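# Load cartons into the flow lane by date

## Task

Put every carton into the flow lane, sorted by date, with the oldest date nearest the front of the lane.

## Robot and tools

Robots: three identical i2rt Big YAM arms, arm1, arm2 and arm3. Each has six revolute joints, a two-finger gripper and a wrist camera. Two fixed room cameras, cam_a and cam_b, also watch the scene. Reach is roughly 1.0 m from the joint1 axis. Tabletops under the arms are at z=+0.720.

Frame: one shared scene frame, origin on the floor, +z up, lengths in metres, orientations as quaternions in w,x,y,z order. Feet (base_link), each facing its own +x: arm1 at (-1.399, -0.834, 0.768), quat (0.518, 0.002, 0.002, -0.855); arm2 at (-0.549, -0.349, 0.753), quat (0.266, -0.006, 0.004, 0.964); arm3 at (0.555, 0.297, 0.850), quat (0.406, 0.001, 0.000, -0.914). The hand point lies between the finger pads, about 1 cm behind the tips. The fingers point along the hand's +z and open along its y. Printed hand positions can be off, more so at long reach. hand_target is the hand pose the currently held joint targets would give.

Joints, absolute radians, with the tolerance for done: joint1_rad -2.879..2.879 (±0.045), turns the arm about its foot, positive counter-clockwise seen from above, 0 points along the foot's +x. joint2_rad 0..3.141 (±0.14), shoulder, 0 points the upper arm back, positive raises it and then brings it forward. joint3_rad 0..3.019 (±0.09), elbow, 0 is fully folded, positive opens it. joint4_rad -1.692..1.57 (±0.055), hand pitch, positive tips the fingers up. joint5_rad -1.57..1.57 (±0.03), sideways swing, positive to the arm's right. joint6_rad -2.094..2.094 (±0.035), roll, positive clockwise seen from behind the hand. gripper_m 0..0.093 (±0.003), the gap between fingertips in metres; each finger pad grips with about 50 to 64 N.

Tool move: optional keys arm1, arm2, arm3 and cameras. Each arm key takes an object holding "joints", "target" or both; an arm you omit receives no new command but may still be driving toward older targets. "joints" maps joint names to absolute targets (the units above). "target" is one list of seven numbers, [x, y, z, qw, qx, qy, qz], an absolute hand pose in the scene frame in the same form as the printed hand line; the hand travels in a straight line from its hand_target toward it. Alongside a target, "joints" may contain only gripper_m. "speed" (0.002 to 0.5 m/s, default 0.25; rotation capped at twice that in rad/s) is valid only together with a target. All motions in a call begin at once; the hand paths in one call finish together, timed by the slowest. A path lasts 0.5 to 10 s and stops short if it needs more; an action never exceeds 15 s. Each step the commanded pose is clipped to 100 mm and 20 degrees from the measured hand, and the arm favours position over orientation; expect errors of a centimetre or more and overshoot of speed, worst near full stretch. Paths do not avoid obstacles or other arms, and joint moves can swing wide because each joint has its own speed. cameras: a list of camera names (arm1_cam_wrist, arm2_cam_wrist, arm3_cam_wrist, cam_a, cam_b, or "all"); omitted or null gives all, [] gives none. An unknown key or camera name makes the call invalid; an out-of-range value gets it refused, and a refusal or a stop cancels the later move, wait and finished_scene calls in that same reply.

Tool wait: seconds, 0 to 10, plus optional cameras; it commands nothing and returns state and images. zoom_image: camera name and region [x0, y0, x1, y1] in pixels from the top-left, at most 504 by 504, taken from that camera's most recent full image, which must have been returned. read_manual gives only licence texts. finished_scene takes the current scene's number and cannot be undone; the loading must hold without the robots afterwards.

Results: per-robot state (joint_positions, joint velocities, joint torques in joint order with 3 and 4 wrapping at ±28 N m, hand, hand_target, statuses), then images in the order named on the pictures line. A move line reports each commanded arm as done or its worst status. Robots listed as as last shown were not commanded and their other lines are repeated. Statuses: off_target (resting away from target, maybe still pushing); time_out (each joint now holds a target near where it stopped and keeps pushing; on_its_own lists them; send the reported positions to relax); not_followed / joint command not followed / pose unreachable (a safety check withheld targets, often to avoid collisions; the arm may keep trying). Velocities reading within noise means the arm is still.

Gripper: on a rigid part at full force the reading is up to about 5 mm under the part width (some read up to 2 mm wider); closed on nothing it reads 0 to 0.003. Command roughly 5 mm below the touch reading for a firm grip; open well above the reading to release.

Avoid: knocking cartons off the tables or out of the work area; letting go of moving parts, drops and slams; any hard contact between two arms, including closing one gripper on another's fingers; arms crossing paths. Arms do not stop on contact and keep pushing, which heats motors: MOTOR HOT appears at 85 °C, and at 100 °C the arm drops and faults for 30 to 60 s (statuses read limit_stop_at_motor_heat; resend targets afterwards). Do not hold loads or outstretched poses longer than needed. Loose objects may occasionally be nudged by outside pushes. The scene keeps running, with the last command held, while replies are composed. Camera calibrations are given per camera and may be slightly off; wrist camera poses follow the reported joints.

Each tool is called after ">>>" by a JSON object that holds its "fn" and its "kwargs", one argument or row to a line.

## Session

>>> {"fn": "move", "kwargs": {
  "arm1": {"joints": {"joint1_rad": -2.393, "joint2_rad": 1.152, "joint3_rad": 1.305, "joint4_rad": -1.121, "joint5_rad": 0, "joint6_rad": 0, "gripper_m": 0.093}},
  "arm2": {"joints": {"joint1_rad": 2.224, "joint2_rad": 1.10, "joint3_rad": 1.306, "joint4_rad": -1.175, "joint5_rad": 0, "joint6_rad": 0, "gripper_m": 0.093}},
  "arm3": {"joints": {"joint1_rad": 0.025, "joint2_rad": 1.497, "joint3_rad": 0.96, "joint4_rad": -1.034, "joint5_rad": 0, "joint6_rad": 0.861, "gripper_m": 0.093}},
  "cameras": ["arm1_cam_wrist", "arm2_cam_wrist", "cam_a", "cam_b"]
}}

Scene clock: 1.97 s.
Joint torques (N m): arm1=[-0.21 -10.05 11.95 1.37 0 -0.06] | arm2=[0.5 -6.48 10.81 1.76 0.01 -0.11] | arm3=[0.38 -12.75 11.06 0.62 0.08 0.14]
Heat: arm1: hottest joint1_rad 36 °C; arm2: hottest joint3_rad 41 °C; arm3: hottest joint2_rad 36 °C.
move: arm1 done; arm2 done; arm3 done
Joint velocities: within noise
arm1.joint_positions: joint1_rad=-2.380 joint2_rad=+1.161 joint3_rad=+1.276 joint4_rad=-1.132 joint5_rad=+0.001 joint6_rad=+0.009 gripper_m=+0.09310
arm1.joint_status: all done
arm1.hand: x=-1.5210 y=-0.4110 z=+1.1092 quat_wxyz=(+0.167, -0.766, +0.581, +0.219) (m; scene frame)
arm1.hand_target: x=-1.5170 y=-0.4049 z=+1.1294 quat_wxyz=(+0.183, -0.759, +0.578, +0.237) (m; scene frame)
arm1.hand_status: not commanded
arm2.joint_positions: joint1_rad=+2.216 joint2_rad=+1.105 joint3_rad=+1.306 joint4_rad=-1.182 joint5_rad=-0.001 joint6_rad=+0.010 gripper_m=+0.09308
arm2.joint_status: all done
arm2.hand: x=-0.5076 y=-0.7659 z=+1.1297 quat_wxyz=(+0.225, +0.643, +0.706, -0.194) (m; scene frame)
arm2.hand_target: x=-0.5046 y=-0.7657 z=+1.1327 quat_wxyz=(+0.228, +0.635, +0.710, -0.199) (m; scene frame)
arm2.hand_status: not commanded
arm3.joint_positions: joint1_rad=+0.020 joint2_rad=+1.475 joint3_rad=+0.943 joint4_rad=-1.042 joint5_rad=+0.000 joint6_rad=+0.852 gripper_m=+0.09309
arm3.joint_status: all done
arm3.hand: x=+0.3042 y=+0.0095 z=+0.9237 quat_wxyz=(+0.002, -1.000, -0.002, -0.002) (m; scene frame)
arm3.hand_target: x=+0.3001 y=+0.0019 z=+0.9215 quat_wxyz=(+0.000, -1.000, +0.000, -0.001) (m; scene frame)
arm3.hand_status: not commanded
pictures: arm1_cam_wrist, arm2_cam_wrist, cam_a, cam_b
camera_calibration:
arm1_cam_wrist: T_world_to_cam=[[0.958481, 0.284552, -0.0185485, 1.59861], [0.284699, -0.951238, 0.118714, -0.0917552], [0.0161363, -0.119066, -0.992755, 1.20021], [0, 0, 0, 1]] pos_world=[-1.52548, -0.399265, 1.23206]
arm2_cam_wrist: T_world_to_cam=[[-0.995505, -0.094698, -0.0011823, -0.57851], [-0.0946957, 0.995505, -0.00185288, 0.724558], [0.00135245, -0.00173259, -0.999998, 1.25197], [0, 0, 0, 1]] pos_world=[-0.508991, -0.773916, 1.25263]

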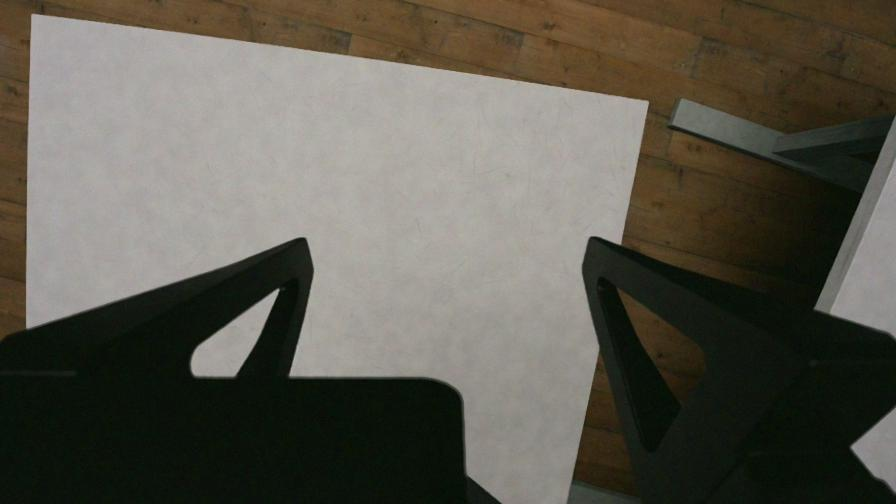

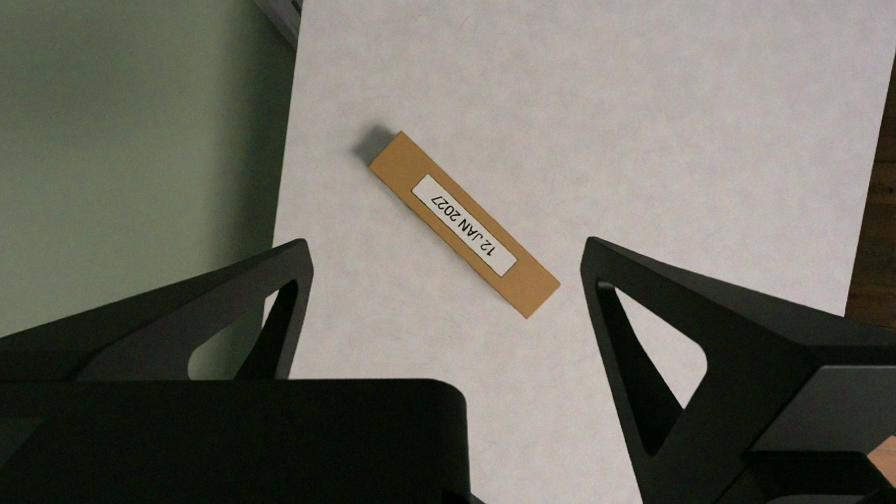

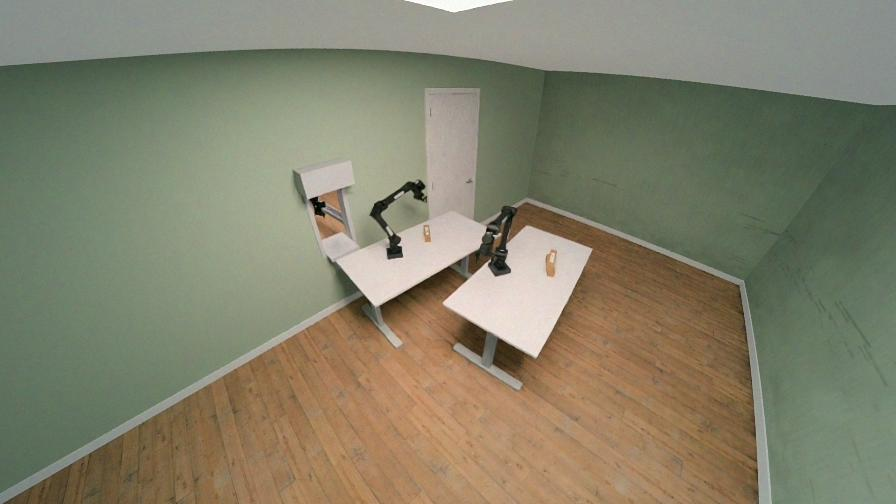

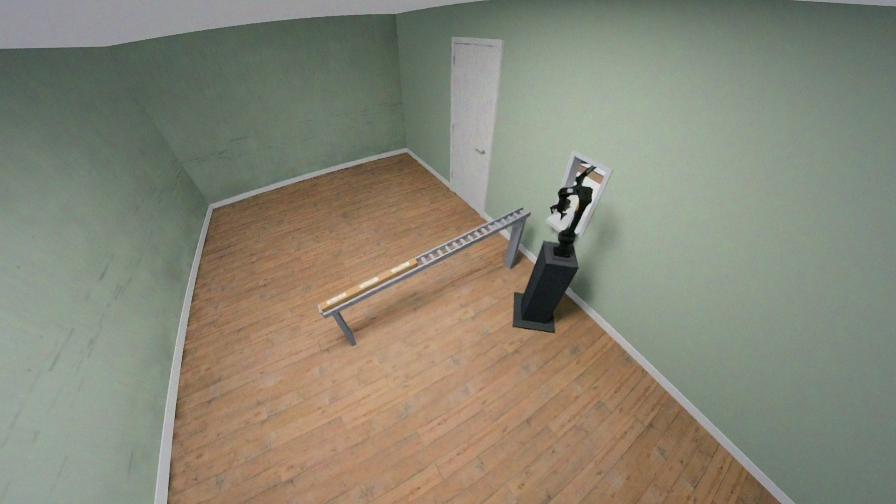

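>>> {"fn": "move", "kwargs": {
  "arm1": {"joints": {"joint1_rad": -0.248, "joint2_rad": 1.152, "joint3_rad": 1.305, "joint4_rad": -1.121, "joint5_rad": 0, "joint6_rad": 0}},
  "arm2": {"joints": {"joint1_rad": 0, "joint2_rad": 1.363, "joint3_rad": 1.177, "joint4_rad": -1.385, "joint5_rad": 0, "joint6_rad": -1.025}},
  "cameras": ["arm1_cam_wrist"]
}}

Scene clock: 12.43 s.
Joint torques (N m): arm1=[1.67 -10.46 11.93 1.29 0.12 -0.04] | arm2=[-0.38 -9.82 9.29 -0.1 -0.12 -0.14] | arm3=[0.44 -13.04 11.03 0.65 0.09 0.14]
Heat: arm1: hottest joint3_rad 37 °C; arm2: hottest joint3_rad 43 °C; arm3: hottest joint2_rad 36 °C.
move: arm1 done; arm2 done
Joint velocities: within noise
arm1.joint_positions: joint1_rad=-0.261 joint2_rad=+1.163 joint3_rad=+1.276 joint4_rad=-1.131 joint5_rad=-0.001 joint6_rad=+0.007 gripper_m=+0.09310
arm1.joint_status: all done
arm1.hand: x=-1.6990 y=-1.1617 z=+1.1038 quat_wxyz=(-0.109, -0.883, -0.385, +0.247) (m; scene frame)
arm1.hand_target: x=-1.6976 y=-1.1687 z=+1.1247 quat_wxyz=(-0.119, -0.872, -0.391, +0.269) (m; scene frame)
arm1.hand_status: not commanded
arm2.joint_positions: joint1_rad=+0.006 joint2_rad=+1.368 joint3_rad=+1.183 joint4_rad=-1.376 joint5_rad=+0.000 joint6_rad=-1.014 gripper_m=+0.09308
arm2.joint_status: all done
arm2.hand: x=-0.8858 y=-0.1481 z=+0.9465 quat_wxyz=(+0.003, +0.971, +0.238, +0.000) (m; scene frame)
arm2.hand_target: x=-0.8810 y=-0.1485 z=+0.9461 quat_wxyz=(+0.007, +0.971, +0.241, +0.003) (m; scene frame)
arm2.hand_status: not commanded
arm3: as last shown
arm3.joint_positions: joint1_rad=+0.020 joint2_rad=+1.475 joint3_rad=+0.943 joint4_rad=-1.042 joint5_rad=+0.000 joint6_rad=+0.853 gripper_m=+0.09309
pictures: arm1_cam_wrist
camera_calibration:
arm1_cam_wrist: T_world_to_cam=[[-0.743627, 0.668251, -0.0214505, -0.460131], [0.66067, 0.73936, 0.129856, 1.83586], [0.102636, 0.0823929, -0.991301, 1.48778], [0, 0, 0, 1]] pos_world=[-1.70777, -1.17246, 1.22657]

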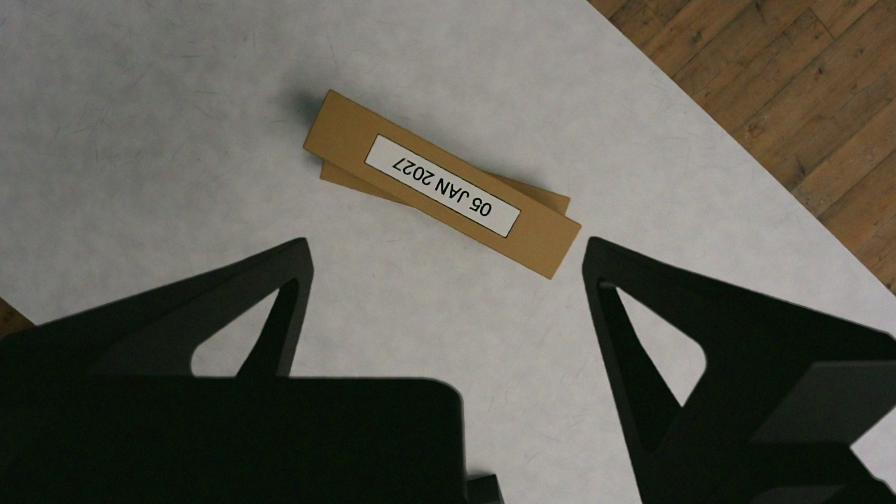

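>>> {"fn": "move", "kwargs": {
  "arm1": {"target": [-1.7157, -1.2049, 0.96, 0, 0.5721, 0.8202, 0], "speed": 0.3},
  "cameras": ["arm1_cam_wrist"]
}}

Scene clock: 28.73 s.
Joint torques (N m): arm1=[1.67 -15.62 12.64 -0.24 0.05 -0.06] | arm2=[-0.38 -9.82 9.31 -0.08 -0.12 -0.12] | arm3=[0.5 -12.92 11.06 0.64 0.09 0.16]
Heat: arm1: hottest joint3_rad 39 °C; arm2: hottest joint3_rad 44 °C; arm3: hottest joint3_rad 37 °C.
move: arm1 off_target
Joint velocities: within noise
arm1.joint_positions: joint1_rad=-0.240 joint2_rad=+1.616 joint3_rad=+1.394 joint4_rad=-1.385 joint5_rad=-0.003 joint6_rad=-1.051 gripper_m=+0.09310
arm1.joint_status: not commanded
arm1.hand: x=-1.7098 y=-1.1882 z=+0.9411 quat_wxyz=(-0.003, -0.582, -0.813, -0.020) (m; scene frame)
arm1.hand_target: x=-1.7150 y=-1.2042 z=+0.9602 quat_wxyz=(+0.000, -0.572, -0.820, +0.001) (m; scene frame)
arm1.hand_status: off_target (0.026 m and 2.7 deg from the pose sent, 0.151 m and 69.8 deg at the start)
arm2.joint_positions: joint1_rad=+0.006 joint2_rad=+1.368 joint3_rad=+1.183 joint4_rad=-1.377 joint5_rad=+0.000 joint6_rad=-1.014 gripper_m=+0.09308
arm2.joint_status: not commanded
arm2.hand: x=-0.8857 y=-0.1481 z=+0.9465 quat_wxyz=(+0.004, +0.971, +0.238, +0.000) (m; scene frame)
arm2.hand_target: x=-0.8811 y=-0.1485 z=+0.9461 quat_wxyz=(+0.007, +0.971, +0.241, +0.003) (m; scene frame)
arm2.hand_status: not commanded
arm3: as last shown
pictures: arm1_cam_wrist
camera_calibration:
arm1_cam_wrist: T_world_to_cam=[[-0.943457, -0.325781, -0.0612746, -1.9393], [-0.287545, 0.712299, 0.640272, -0.250063], [-0.164943, 0.621689, -0.7657, 1.30084], [0, 0, 0, 1]] pos_world=[-1.68698, -1.26238, 1.03733]

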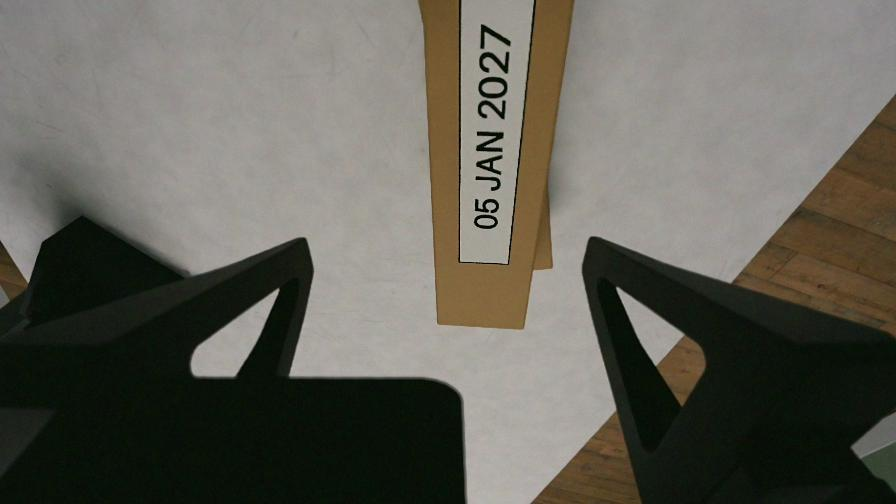

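>>> {"fn": "move", "kwargs": {
  "arm1": {"target": [-1.7338, -1.2000, 0.90, 0, 0.5700, 0.8216, 0], "speed": 0.2},
  "cameras": ["arm1_cam_wrist"]
}}

>>> {"fn": "move", "kwargs": {
  "arm1": {"target": [-1.7338, -1.2000, 0.817, 0, 0.5700, 0.8216, 0], "speed": 0.12},
  "cameras": ["arm1_cam_wrist"]
}}

Scene clock: 44.53 s.
Joint torques (N m): arm1=[-0.79 -16.91 8.49 0.49 0.05 -0.03] | arm2=[-0.38 -9.82 9.29 -0.09 -0.12 -0.12] | arm3=[0.56 -12.98 11.03 0.65 0.1 0.16]
Heat: arm1: hottest joint3_rad 41 °C; arm2: hottest joint3_rad 45 °C; arm3: hottest joint3_rad 38 °C.
move: arm1 off_target
Joint velocities: within noise
arm1.joint_positions: joint1_rad=-0.243 joint2_rad=+1.683 joint3_rad=+1.359 joint4_rad=-1.262 joint5_rad=-0.003 joint6_rad=-1.090 gripper_m=+0.09310
arm1.joint_status: not commanded
arm1.hand: x=-1.7236 y=-1.2017 z=+0.8968 quat_wxyz=(-0.002, -0.567, -0.824, -0.010) (m; scene frame)
arm1.hand_target: x=-1.7337 y=-1.1999 z=+0.9002 quat_wxyz=(+0.000, -0.570, -0.822, +0.000) (m; scene frame)
arm1.hand_status: off_target (0.011 m and 1.3 deg from the pose sent, 0.049 m and 2.9 deg at the start)
arm2, arm3: as last shown
pictures: arm1_cam_wrist
camera_calibration:
arm1_cam_wrist: T_world_to_cam=[[-0.931546, -0.361004, -0.0435611, -1.99719], [-0.30537, 0.711641, 0.632706, -0.240732], [-0.197409, 0.602697, -0.773166, 1.20089], [0, 0, 0, 1]] pos_world=[-1.69692, -1.27345, 0.993804]

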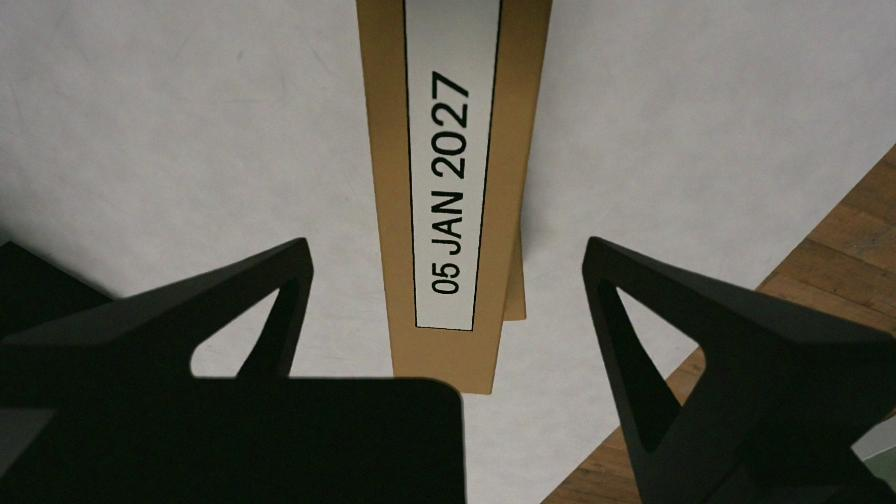

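Scene clock: 45.97 s.
Joint torques (N m): arm1=[-0.73 -17.03 7.64 0.5 0.04 -0.06] | arm2=[-0.38 -9.82 9.31 -0.08 -0.13 -0.12] | arm3=[0.44 -13.04 11.06 0.58 0.09 0.15]
Heat: arm1: hottest joint3_rad 41 °C; arm2: hottest joint3_rad 45 °C; arm3: hottest joint3_rad 38 °C.
move: arm1 done
Joint velocities: within noise
arm1.joint_positions: joint1_rad=-0.243 joint2_rad=+1.768 joint3_rad=+1.245 joint4_rad=-1.056 joint5_rad=-0.003 joint6_rad=-1.090 gripper_m=+0.09310
arm1.joint_status: not commanded
arm1.hand: x=-1.7243 y=-1.2023 z=+0.8169 quat_wxyz=(-0.001, -0.567, -0.824, -0.007) (m; scene frame)
arm1.hand_target: x=-1.7337 y=-1.1999 z=+0.8171 quat_wxyz=(+0.000, -0.570, -0.822, +0.000) (m; scene frame)
arm1.hand_status: done (0.010 m and 0.9 deg from the pose sent, 0.080 m and 1.3 deg at the start)
arm2, arm3: as last shown
pictures: arm1_cam_wrist
camera_calibration:
arm1_cam_wrist: T_world_to_cam=[[-0.931746, -0.361175, -0.0374388, -2.007], [-0.302438, 0.714864, 0.630476, -0.179306], [-0.200949, 0.598767, -0.775305, 1.13025], [0, 0, 0, 1]] pos_world=[-1.69712, -1.27345, 0.914195]

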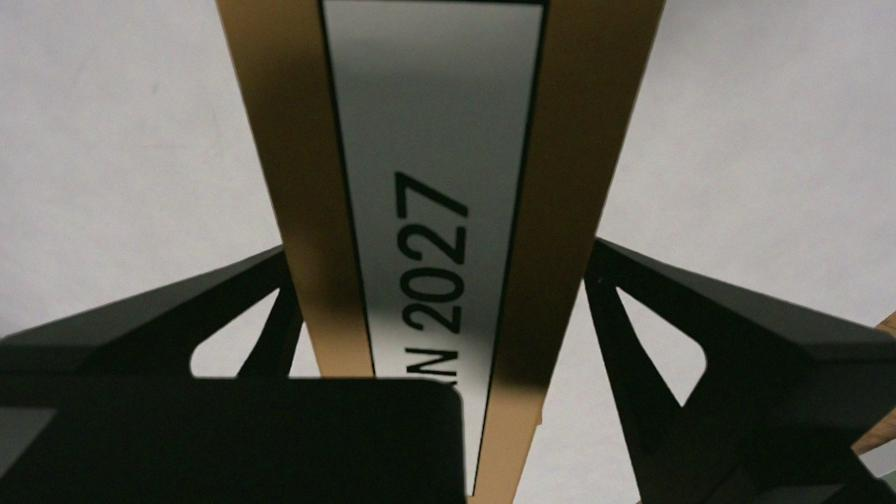

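>>> {"fn": "move", "kwargs": {
  "arm1": {"joints": {"gripper_m": 0.05}},
  "cameras": []
}}

>>> {"fn": "move", "kwargs": {
  "arm1": {"target": [-1.7338, -1.2000, 0.97, 0, 0.5700, 0.8216, 0], "speed": 0.18},
  "cameras": ["arm1_cam_wrist"]
}}

>>> {"fn": "move", "kwargs": {
  "arm1": {"joints": {"joint1_rad": 2.553, "joint2_rad": 1.93, "joint3_rad": 1.71, "joint4_rad": -1.354, "joint5_rad": 0, "joint6_rad": -1.07}},
  "cameras": ["arm1_cam_wrist"]
}}

>>> {"fn": "move", "kwargs": {
  "arm1": {"target": [-0.881, -0.552, 0.79, 0, -0.7071, 0.7071, 0], "speed": 0.15},
  "cameras": ["arm1_cam_wrist"]
}}

Scene clock: 52.13 s.
Joint torques (N m): arm1=[-0.62 -16.73 7.66 0.47 0.1 -0.04] | arm2=[-0.44 -9.82 9.31 -0.1 -0.12 -0.13] | arm3=[0.5 -12.86 11.04 0.68 0.1 0.13]
Heat: arm1: hottest joint3_rad 42 °C; arm2: hottest joint3_rad 45 °C; arm3: hottest joint3_rad 39 °C.
move: arm1 off_target
Joint velocities: within noise
arm1.joint_positions: joint1_rad=-0.244 joint2_rad=+1.768 joint3_rad=+1.244 joint4_rad=-1.055 joint5_rad=-0.004 joint6_rad=-1.093 gripper_m=+0.06036
arm1.joint_status: gripper_m off_target (ended at +0.06040, target +0.05000)
arm1.hand: x=-1.7245 y=-1.2022 z=+0.8166 quat_wxyz=(-0.002, -0.566, -0.824, -0.006) (m; scene frame)
arm1.hand_target: x=-1.7337 y=-1.1999 z=+0.8171 quat_wxyz=(+0.000, -0.570, -0.822, +0.000) (m; scene frame)
arm1.hand_status: not commanded
arm2, arm3: as last shown
pictures: none
No camera images: "cameras" was empty.

Scene clock: 53.83 s.
Joint torques (N m): arm1=[-0.73 -18.14 14.01 -0.55 0.04 -0.05] | arm2=[-0.38 -9.82 9.29 -0.09 -0.13 -0.12] | arm3=[0.5 -12.92 11.08 0.65 0.09 0.15]
Heat: arm1: hottest joint3_rad 42 °C; arm2: hottest joint3_rad 45 °C; arm3: hottest joint3_rad 39 °C.
move: arm1 off_target
Joint velocities: within noise
arm1.joint_positions: joint1_rad=-0.244 joint2_rad=+1.654 joint3_rad=+1.418 joint4_rad=-1.411 joint5_rad=-0.002 joint6_rad=-1.093 gripper_m=+0.06037
arm1.joint_status: not commanded
arm1.hand: x=-1.7132 y=-1.1893 z=+0.9329 quat_wxyz=(-0.005, -0.566, -0.824, -0.040) (m; scene frame)
arm1.hand_target: x=-1.7320 y=-1.1981 z=+0.9700 quat_wxyz=(+0.001, -0.570, -0.822, +0.000) (m; scene frame)
arm1.hand_status: off_target (0.044 m and 4.7 deg from the pose sent, 0.154 m and 0.9 deg at the start)
arm2, arm3: as last shown
pictures: arm1_cam_wrist
camera_calibration:
arm1_cam_wrist: T_world_to_cam=[[-0.928268, -0.359152, -0.0965859, -1.9241], [-0.33167, 0.681925, 0.651899, -0.36756], [-0.168266, 0.637172, -0.752129, 1.29473], [0, 0, 0, 1]] pos_world=[-1.69013, -1.26536, 1.02758]

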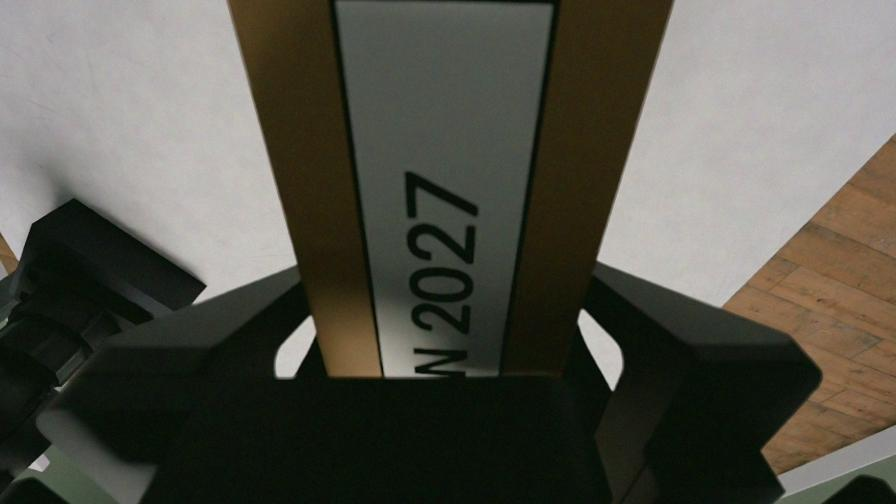

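Scene clock: 56.43 s.
Joint torques (N m): arm1=[0.44 -25.99 9.4 -0.47 -0.04 0.08] | arm2=[-0.38 -9.82 9.29 -0.09 -0.13 -0.12] | arm3=[0.5 -12.92 11.07 0.68 0.1 0.14]
Heat: arm1: hottest joint3_rad 42 °C; arm2: hottest joint3_rad 45 °C; arm3: hottest joint3_rad 39 °C.
move: arm1 done
Joint velocities: within noise
arm1.joint_positions: joint1_rad=+2.559 joint2_rad=+1.985 joint3_rad=+1.693 joint4_rad=-1.341 joint5_rad=+0.000 joint6_rad=-1.075 gripper_m=+0.06052
arm1.joint_status: all done
arm1.hand: x=-0.8852 y=-0.5500 z=+0.8647 quat_wxyz=(+0.027, +0.711, -0.703, -0.010) (m; scene frame)
arm1.hand_target: x=-0.8807 y=-0.5515 z=+0.9023 quat_wxyz=(-0.001, +0.707, -0.707, -0.001) (m; scene frame)
arm1.hand_status: not commanded
arm2, arm3: as last shown
pictures: arm1_cam_wrist
camera_calibration:
arm1_cam_wrist: T_world_to_cam=[[0.99696, 0.0139875, -0.076647, 0.95973], [0.0601864, -0.762977, 0.643617, -0.925146], [-0.0494773, -0.646274, -0.7615, 0.382729], [0, 0, 0, 1]] pos_world=[-0.882195, -0.471942, 0.960449]

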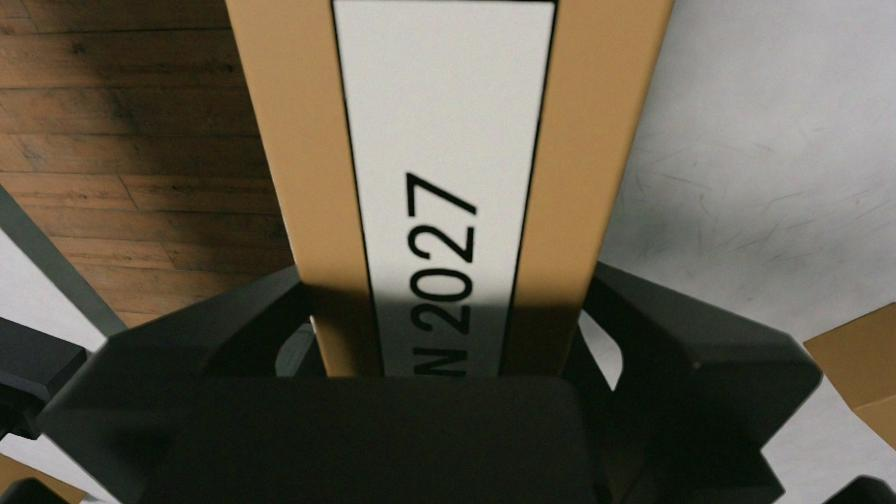

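Scene clock: 58.00 s.
Joint torques (N m): arm1=[0.67 -23.77 8.44 0.21 0.05 0.07] | arm2=[-0.38 -9.76 9.31 -0.1 -0.12 -0.12] | arm3=[0.5 -12.75 10.99 0.64 0.08 0.16]
Heat: arm1: hottest joint3_rad 42 °C; arm2: hottest joint3_rad 45 °C; arm3: hottest joint3_rad 39 °C.
move: arm1 off_target
Joint velocities: within noise
arm1.joint_positions: joint1_rad=+2.559 joint2_rad=+2.061 joint3_rad=+1.539 joint4_rad=-1.108 joint5_rad=+0.002 joint6_rad=-1.074 gripper_m=+0.06049
arm1.joint_status: not commanded
arm1.hand: x=-0.8941 y=-0.5549 z=+0.7668 quat_wxyz=(+0.026, +0.711, -0.703, -0.008) (m; scene frame)
arm1.hand_target: x=-0.8816 y=-0.5522 z=+0.7900 quat_wxyz=(+0.000, +0.707, -0.707, +0.000) (m; scene frame)
arm1.hand_status: off_target (0.027 m and 3.2 deg from the pose sent, 0.075 m and 3.3 deg at the start)
arm2: as last shown
arm3.joint_positions: joint1_rad=+0.020 joint2_rad=+1.475 joint3_rad=+0.943 joint4_rad=-1.042 joint5_rad=+0.000 joint6_rad=+0.853 gripper_m=+0.09309
arm3.joint_status: not commanded
arm3.hand: x=+0.3042 y=+0.0095 z=+0.9237 quat_wxyz=(+0.002, -1.000, -0.002, -0.002) (m; scene frame)
arm3.hand_target: x=+0.3001 y=+0.0019 z=+0.9215 quat_wxyz=(+0.000, -1.000, +0.000, -0.001) (m; scene frame)
arm3.hand_status: not commanded
pictures: arm1_cam_wrist
camera_calibration:
arm1_cam_wrist: T_world_to_cam=[[0.997199, 0.0132684, -0.0736126, 0.958719], [0.0576847, -0.762917, 0.643917, -0.867702], [-0.0476166, -0.64636, -0.761546, 0.306277], [0, 0, 0, 1]] pos_world=[-0.891397, -0.476741, 0.862546]

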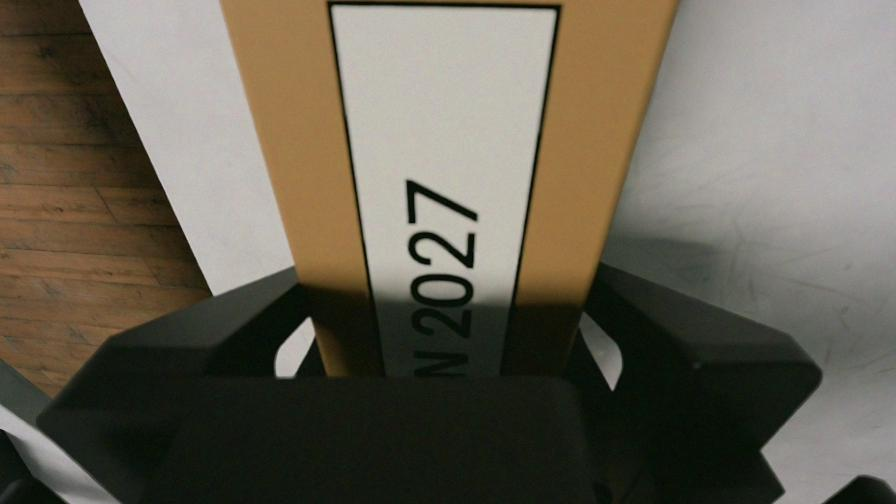

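>>> {"fn": "move", "kwargs": {
  "arm1": {"target": [-0.881, -0.552, 0.765, 0, -0.7071, 0.7071, 0], "speed": 0.06},
  "cameras": []
}}

>>> {"fn": "move", "kwargs": {
  "arm1": {"target": [-0.881, -0.552, 0.748, 0, -0.7071, 0.7071, 0], "speed": 0.04},
  "cameras": ["arm1_cam_wrist"]
}}

>>> {"fn": "move", "kwargs": {
  "arm1": {"joints": {"gripper_m": 0.085}},
  "cameras": ["arm1_cam_wrist"]
}}

>>> {"fn": "move", "kwargs": {
  "arm1": {"target": [-0.881, -0.552, 0.92, 0, -0.7071, 0.7071, 0], "speed": 0.2},
  "cameras": ["arm1_cam_wrist"]
}}

>>> {"fn": "move", "kwargs": {
  "arm1": {"joints": {"joint1_rad": -0.25, "joint2_rad": 1.655, "joint3_rad": 1.385, "joint4_rad": -1.29, "joint5_rad": 0, "joint6_rad": -1.422, "gripper_m": 0.093}},
  "cameras": ["arm1_cam_wrist"]
}}

Scene clock: 66.17 s.
Joint torques (N m): arm1=[0.56 -21.25 7.64 0.94 0.04 0.08] | arm2=[-0.38 -9.82 9.31 -0.09 -0.12 -0.12] | arm3=[0.44 -12.98 11.06 0.62 0.09 0.14]
Heat: arm1: hottest joint3_rad 42 °C; arm2: hottest joint3_rad 46 °C; arm3: hottest joint3_rad 39 °C.
move: arm1 done
Joint velocities: within noise
arm1.joint_positions: joint1_rad=+2.559 joint2_rad=+2.061 joint3_rad=+1.530 joint4_rad=-1.075 joint5_rad=+0.002 joint6_rad=-1.074 gripper_m=+0.06049
arm1.joint_status: not commanded
arm1.hand: x=-0.8903 y=-0.5527 z=+0.7638 quat_wxyz=(+0.014, +0.711, -0.703, -0.005) (m; scene frame)
arm1.hand_target: x=-0.8811 y=-0.5520 z=+0.7653 quat_wxyz=(+0.000, +0.707, -0.707, +0.000) (m; scene frame)
arm1.hand_status: done (0.009 m and 1.8 deg from the pose sent, 0.013 m and 3.2 deg at the start)
arm2, arm3: as last shown
pictures: none
No camera images: "cameras" was empty.

Scene clock: 67.13 s.
Joint torques (N m): arm1=[0.44 -19.08 7.25 1.65 0.05 0.07] | arm2=[-0.38 -9.82 9.31 -0.09 -0.12 -0.12] | arm3=[0.56 -12.75 10.99 0.59 0.09 0.15]
Heat: arm1: hottest joint3_rad 42 °C; arm2: hottest joint3_rad 46 °C; arm3: hottest joint3_rad 39 °C.
move: arm1 off_target
Joint velocities: within noise
arm1.joint_positions: joint1_rad=+2.559 joint2_rad=+2.059 joint3_rad=+1.521 joint4_rad=-1.062 joint5_rad=+0.002 joint6_rad=-1.074 gripper_m=+0.06049
arm1.joint_status: not commanded
arm1.hand: x=-0.8908 y=-0.5530 z=+0.7620 quat_wxyz=(+0.011, +0.711, -0.703, -0.004) (m; scene frame)
arm1.hand_target: x=-0.8816 y=-0.5522 z=+0.7485 quat_wxyz=(+0.000, +0.707, -0.707, +0.000) (m; scene frame)
arm1.hand_status: off_target (0.017 m and 1.5 deg from the pose sent, 0.018 m and 1.8 deg at the start)
arm2.joint_positions: joint1_rad=+0.006 joint2_rad=+1.368 joint3_rad=+1.183 joint4_rad=-1.377 joint5_rad=+0.000 joint6_rad=-1.014 gripper_m=+0.09308
arm2.joint_status: not commanded
arm2.hand: x=-0.8857 y=-0.1481 z=+0.9465 quat_wxyz=(+0.004, +0.971, +0.238, +0.000) (m; scene frame)
arm2.hand_target: x=-0.8811 y=-0.1485 z=+0.9461 quat_wxyz=(+0.007, +0.971, +0.241, +0.003) (m; scene frame)
arm2.hand_status: not commanded
arm3: as last shown
pictures: arm1_cam_wrist
camera_calibration:
arm1_cam_wrist: T_world_to_cam=[[0.998808, 0.0140947, -0.0467241, 0.93639], [0.0405508, -0.772396, 0.633845, -0.876213], [-0.0271557, -0.634984, -0.772048, 0.336603], [0, 0, 0, 1]] pos_world=[-0.890603, -0.476244, 0.859008]

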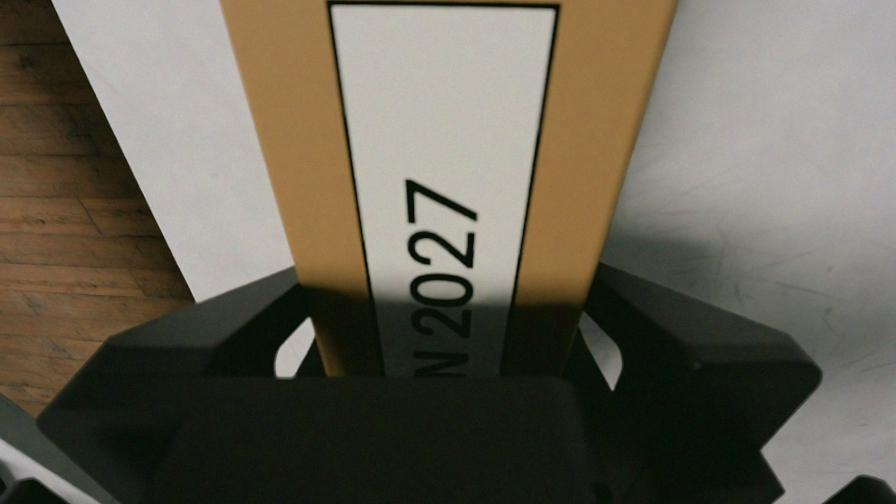

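Scene clock: 67.80 s.
Joint torques (N m): arm1=[0.79 -20.72 7.3 0.44 0 0.08] | arm2=[-0.32 -9.82 9.29 -0.09 -0.13 -0.12] | arm3=[0.5 -12.63 11.02 0.66 0.1 0.15]
Heat: arm1: hottest joint3_rad 42 °C; arm2: hottest joint3_rad 46 °C; arm3: hottest joint3_rad 39 °C.
move: arm1 done
Joint velocities: within noise
arm1.joint_positions: joint1_rad=+2.559 joint2_rad=+2.072 joint3_rad=+1.520 joint4_rad=-1.025 joint5_rad=+0.003 joint6_rad=-1.074 gripper_m=+0.08488
arm1.joint_status: all done
arm1.hand: x=-0.8847 y=-0.5498 z=+0.7539 quat_wxyz=(+0.001, +0.711, -0.703, +0.000) (m; scene frame)
arm1.hand_target: x=-0.8816 y=-0.5523 z=+0.7484 quat_wxyz=(+0.000, +0.707, -0.707, +0.000) (m; scene frame)
arm1.hand_status: not commanded
arm2, arm3: as last shown
pictures: arm1_cam_wrist
camera_calibration:
arm1_cam_wrist: T_world_to_cam=[[0.999555, 0.0143403, -0.0261403, 0.915173], [0.0275676, -0.778478, 0.627066, -0.878671], [-0.0113573, -0.627508, -0.778527, 0.355379], [0, 0, 0, 1]] pos_world=[-0.886507, -0.474146, 0.85158]

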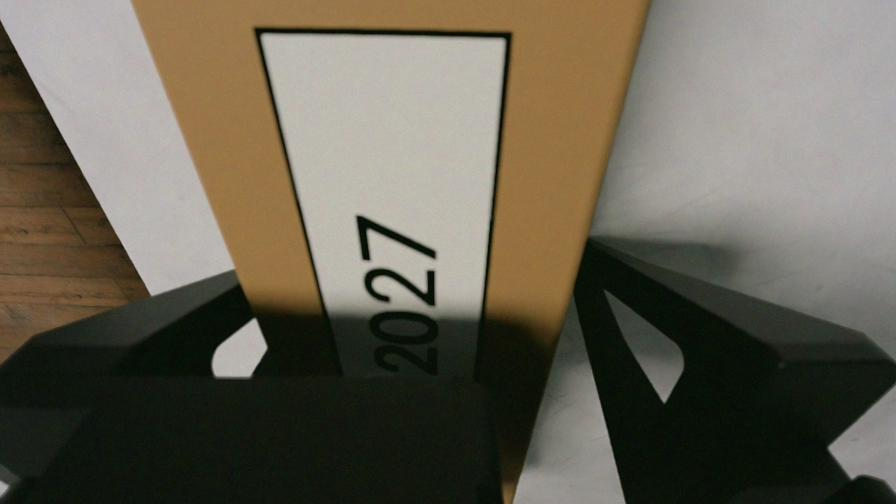

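Scene clock: 69.53 s.
Joint torques (N m): arm1=[0.5 -20.89 12.38 -0.32 -0.05 0.08] | arm2=[-0.38 -9.88 9.31 -0.09 -0.12 -0.12] | arm3=[0.5 -12.81 11.07 0.64 0.09 0.15]
Heat: arm1: hottest joint3_rad 42 °C; arm2: hottest joint3_rad 46 °C; arm3: hottest joint3_rad 39 °C.
move: arm1 off_target
Joint velocities: within noise
arm1.joint_positions: joint1_rad=+2.559 joint2_rad=+1.918 joint3_rad=+1.685 joint4_rad=-1.386 joint5_rad=+0.004 joint6_rad=-1.074 gripper_m=+0.08493
arm1.joint_status: not commanded
arm1.hand: x=-0.8961 y=-0.5570 z=+0.8998 quat_wxyz=(+0.021, +0.711, -0.703, -0.006) (m; scene frame)
arm1.hand_target: x=-0.8820 y=-0.5525 z=+0.9201 quat_wxyz=(+0.000, +0.707, -0.707, +0.000) (m; scene frame)
arm1.hand_status: off_target (0.026 m and 2.6 deg from the pose sent, 0.166 m and 0.6 deg at the start)
arm2, arm3: as last shown
pictures: arm1_cam_wrist
camera_calibration:
arm1_cam_wrist: T_world_to_cam=[[0.997917, 0.0135064, -0.0630856, 0.96183], [0.0509407, -0.764993, 0.64202, -0.960324], [-0.0395887, -0.643896, -0.764088, 0.416978], [0, 0, 0, 1]] pos_world=[-0.894399, -0.479142, 0.995833]

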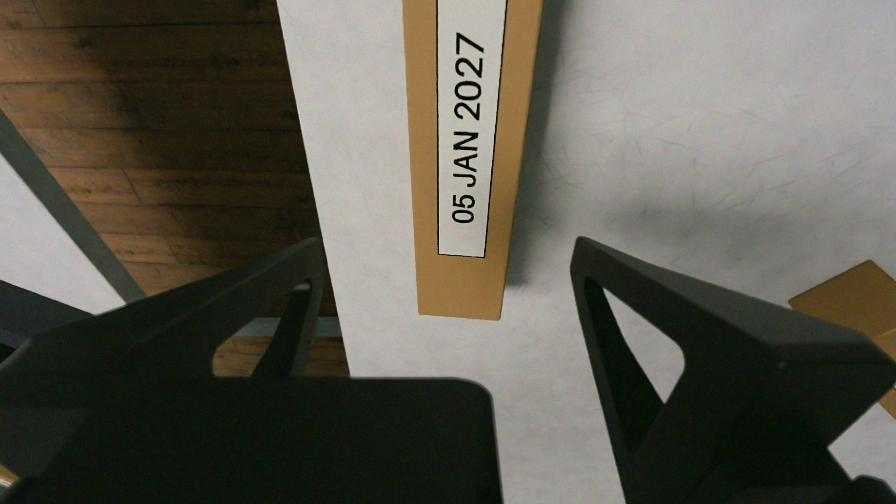

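Scene clock: 72.07 s.
Joint torques (N m): arm1=[-0.09 -18.02 8.25 -0.14 -0.08 -0.07] | arm2=[-0.38 -9.82 9.31 -0.08 -0.13 -0.12] | arm3=[0.67 -12.98 11.03 0.64 0.09 0.15]
Heat: arm1: hottest joint3_rad 42 °C; arm2: hottest joint3_rad 46 °C; arm3: hottest joint3_rad 40 °C.
move: arm1 done
Joint velocities: within noise
arm1.joint_positions: joint1_rad=-0.248 joint2_rad=+1.673 joint3_rad=+1.385 joint4_rad=-1.284 joint5_rad=+0.001 joint6_rad=-1.413 gripper_m=+0.09293
arm1.joint_status: all done
arm1.hand: x=-1.7284 y=-1.2025 z=+0.9109 quat_wxyz=(+0.000, -0.429, -0.903, -0.004) (m; scene frame)
arm1.hand_target: x=-1.7280 y=-1.2008 z=+0.9193 quat_wxyz=(+0.002, -0.426, -0.905, +0.002) (m; scene frame)
arm1.hand_status: not commanded
arm2, arm3: as last shown
pictures: arm1_cam_wrist
camera_calibration:
arm1_cam_wrist: T_world_to_cam=[[-0.772113, -0.63473, -0.0309709, -2.06636], [-0.508395, 0.587725, 0.629375, -0.747511], [-0.381281, 0.501695, -0.776484, 0.775057], [0, 0, 0, 1]] pos_world=[-1.67998, -1.26109, 1.00829]

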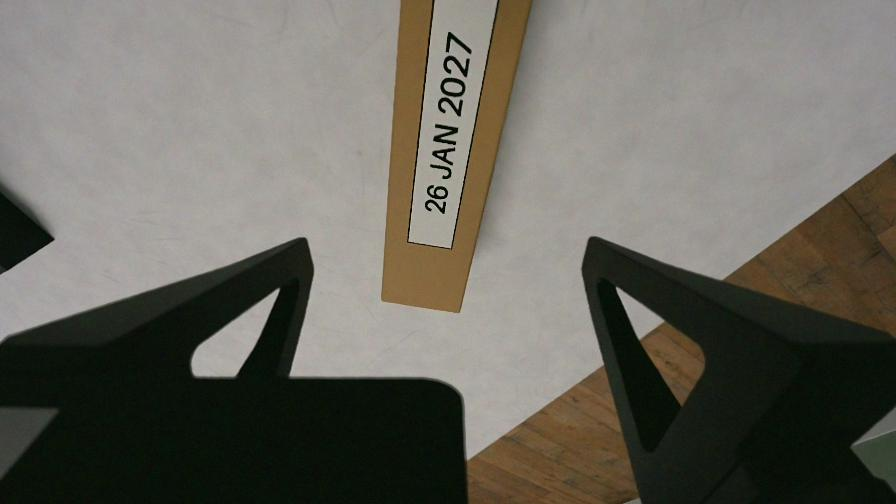

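>>> {"fn": "move", "kwargs": {
  "arm1": {"target": [-1.731, -1.2005, 0.85, 0, 0.4955, 0.8686, 0], "speed": 0.2},
  "arm2": {"joints": {"joint1_rad": 1.091, "joint2_rad": 1.432, "joint3_rad": 1.111, "joint4_rad": -1.25, "joint5_rad": 0, "joint6_rad": -1.019}},
  "cameras": ["arm1_cam_wrist", "arm2_cam_wrist"]
}}

>>> {"fn": "move", "kwargs": {
  "arm1": {"target": [-1.731, -1.2005, 0.758, 0, 0.4955, 0.8686, 0], "speed": 0.12},
  "cameras": ["arm1_cam_wrist"]
}}

Scene clock: 82.80 s.
Joint torques (N m): arm1=[0.03 -16.91 8.06 0.46 -0.09 0.12] | arm2=[0.38 -10.11 8.23 0.49 -0.09 -0.06] | arm3=[0.67 -12.92 11.06 0.64 0.09 0.14]
Heat: arm1: hottest joint3_rad 42 °C; arm2: hottest joint3_rad 46 °C; arm3: hottest joint3_rad 40 °C.
move: arm1 done; arm2 done
Joint velocities: within noise
arm1.joint_positions: joint1_rad=-0.248 joint2_rad=+1.729 joint3_rad=+1.280 joint4_rad=-1.136 joint5_rad=-0.001 joint6_rad=-1.280 gripper_m=+0.09293
arm1.joint_status: not commanded
arm1.hand: x=-1.7248 y=-1.1987 z=+0.8470 quat_wxyz=(-0.002, -0.488, -0.873, -0.010) (m; scene frame)
arm1.hand_target: x=-1.7310 y=-1.2005 z=+0.8501 quat_wxyz=(+0.000, -0.495, -0.869, +0.000) (m; scene frame)
arm1.hand_status: done (0.007 m and 1.5 deg from the pose sent, 0.061 m and 8.6 deg at the start)
arm2.joint_positions: joint1_rad=+1.085 joint2_rad=+1.432 joint3_rad=+1.128 joint4_rad=-1.254 joint5_rad=-0.001 joint6_rad=-1.014 gripper_m=+0.09308
arm2.joint_status: all done
arm2.hand: x=-0.8956 y=-0.5568 z=+0.9068 quat_wxyz=(+0.006, +0.711, +0.703, -0.007) (m; scene frame)
arm2.hand_target: x=-0.8903 y=-0.5561 z=+0.9010 quat_wxyz=(+0.007, +0.707, +0.707, -0.001) (m; scene frame)
arm2.hand_status: not commanded
arm3: as last shown
pictures: arm1_cam_wrist, arm2_cam_wrist
camera_calibration:
arm1_cam_wrist: T_world_to_cam=[[-0.849583, -0.525641, -0.0437085, -2.05521], [-0.43118, 0.644393, 0.631539, -0.508395], [-0.303798, 0.555391, -0.774111, 0.920878], [0, 0, 0, 1]] pos_world=[-1.68552, -1.26415, 0.944103]
arm2_cam_wrist: T_world_to_cam=[[-0.999895, 0.00644827, 0.0130131, -0.905624], [0.0125442, 0.835002, 0.550104, -0.0147365], [-0.00731877, 0.550209, -0.834995, 1.17985], [0, 0, 0, 1]] pos_world=[-0.896709, -0.631017, 1.00506]

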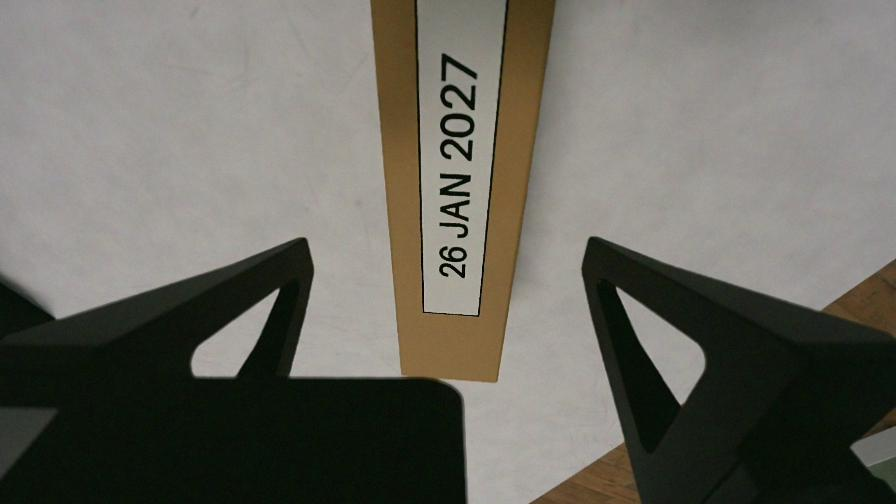

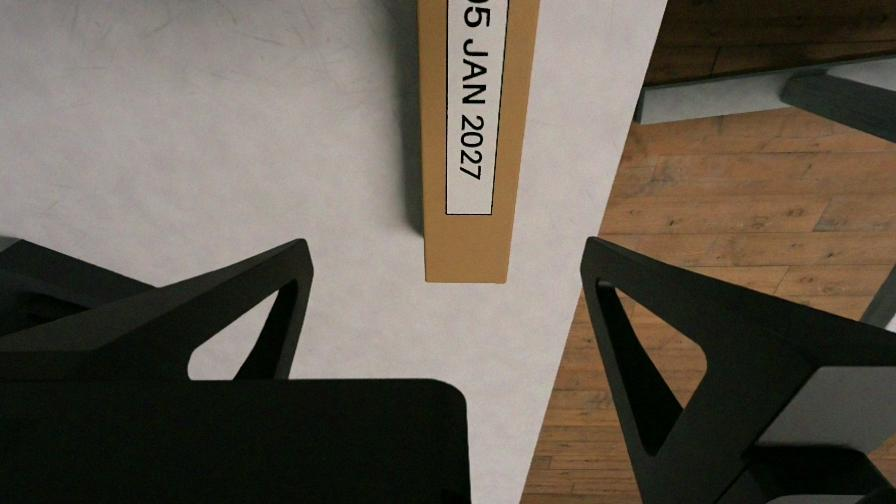

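Scene clock: 84.33 s.
Joint torques (N m): arm1=[0.03 -16.73 6.79 0.5 -0.09 0.12] | arm2=[0.38 -10.11 8.23 0.51 -0.09 -0.07] | arm3=[0.44 -12.69 11.08 0.64 0.1 0.16]
Heat: arm1: hottest joint3_rad 42 °C; arm2: hottest joint3_rad 46 °C; arm3: hottest joint3_rad 40 °C.
move: arm1 done
Joint velocities: within noise
arm1.joint_positions: joint1_rad=-0.248 joint2_rad=+1.852 joint3_rad=+1.186 joint4_rad=-0.912 joint5_rad=-0.001 joint6_rad=-1.279 gripper_m=+0.09293
arm1.joint_status: not commanded
arm1.hand: x=-1.7260 y=-1.1997 z=+0.7587 quat_wxyz=(-0.001, -0.489, -0.872, -0.006) (m; scene frame)
arm1.hand_target: x=-1.7310 y=-1.2005 z=+0.7581 quat_wxyz=(+0.000, -0.495, -0.869, +0.000) (m; scene frame)
arm1.hand_status: done (0.005 m and 1.1 deg from the pose sent, 0.089 m and 1.5 deg at the start)
arm2, arm3: as last shown
pictures: arm1_cam_wrist
camera_calibration:
arm1_cam_wrist: T_world_to_cam=[[-0.850039, -0.525514, -0.0356228, -2.06731], [-0.427357, 0.64857, 0.629859, -0.439648], [-0.307896, 0.550628, -0.775892, 0.84138], [0, 0, 0, 1]] pos_world=[-1.68612, -1.26454, 0.856093]

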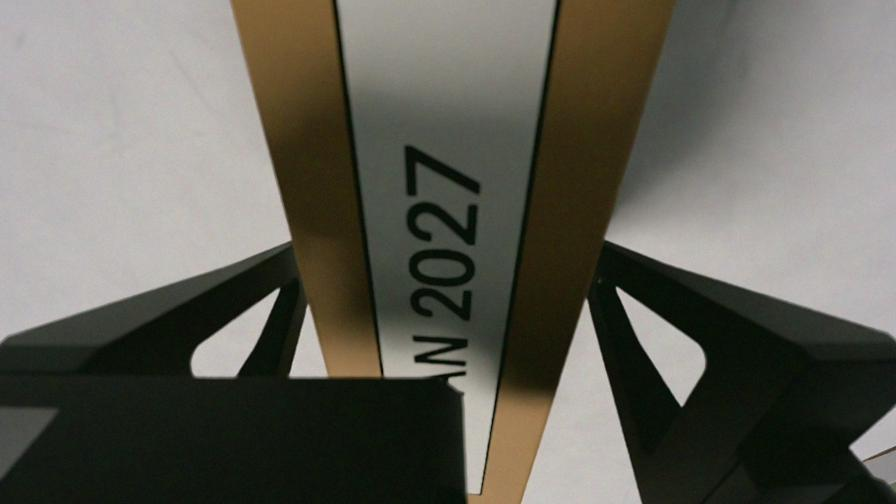

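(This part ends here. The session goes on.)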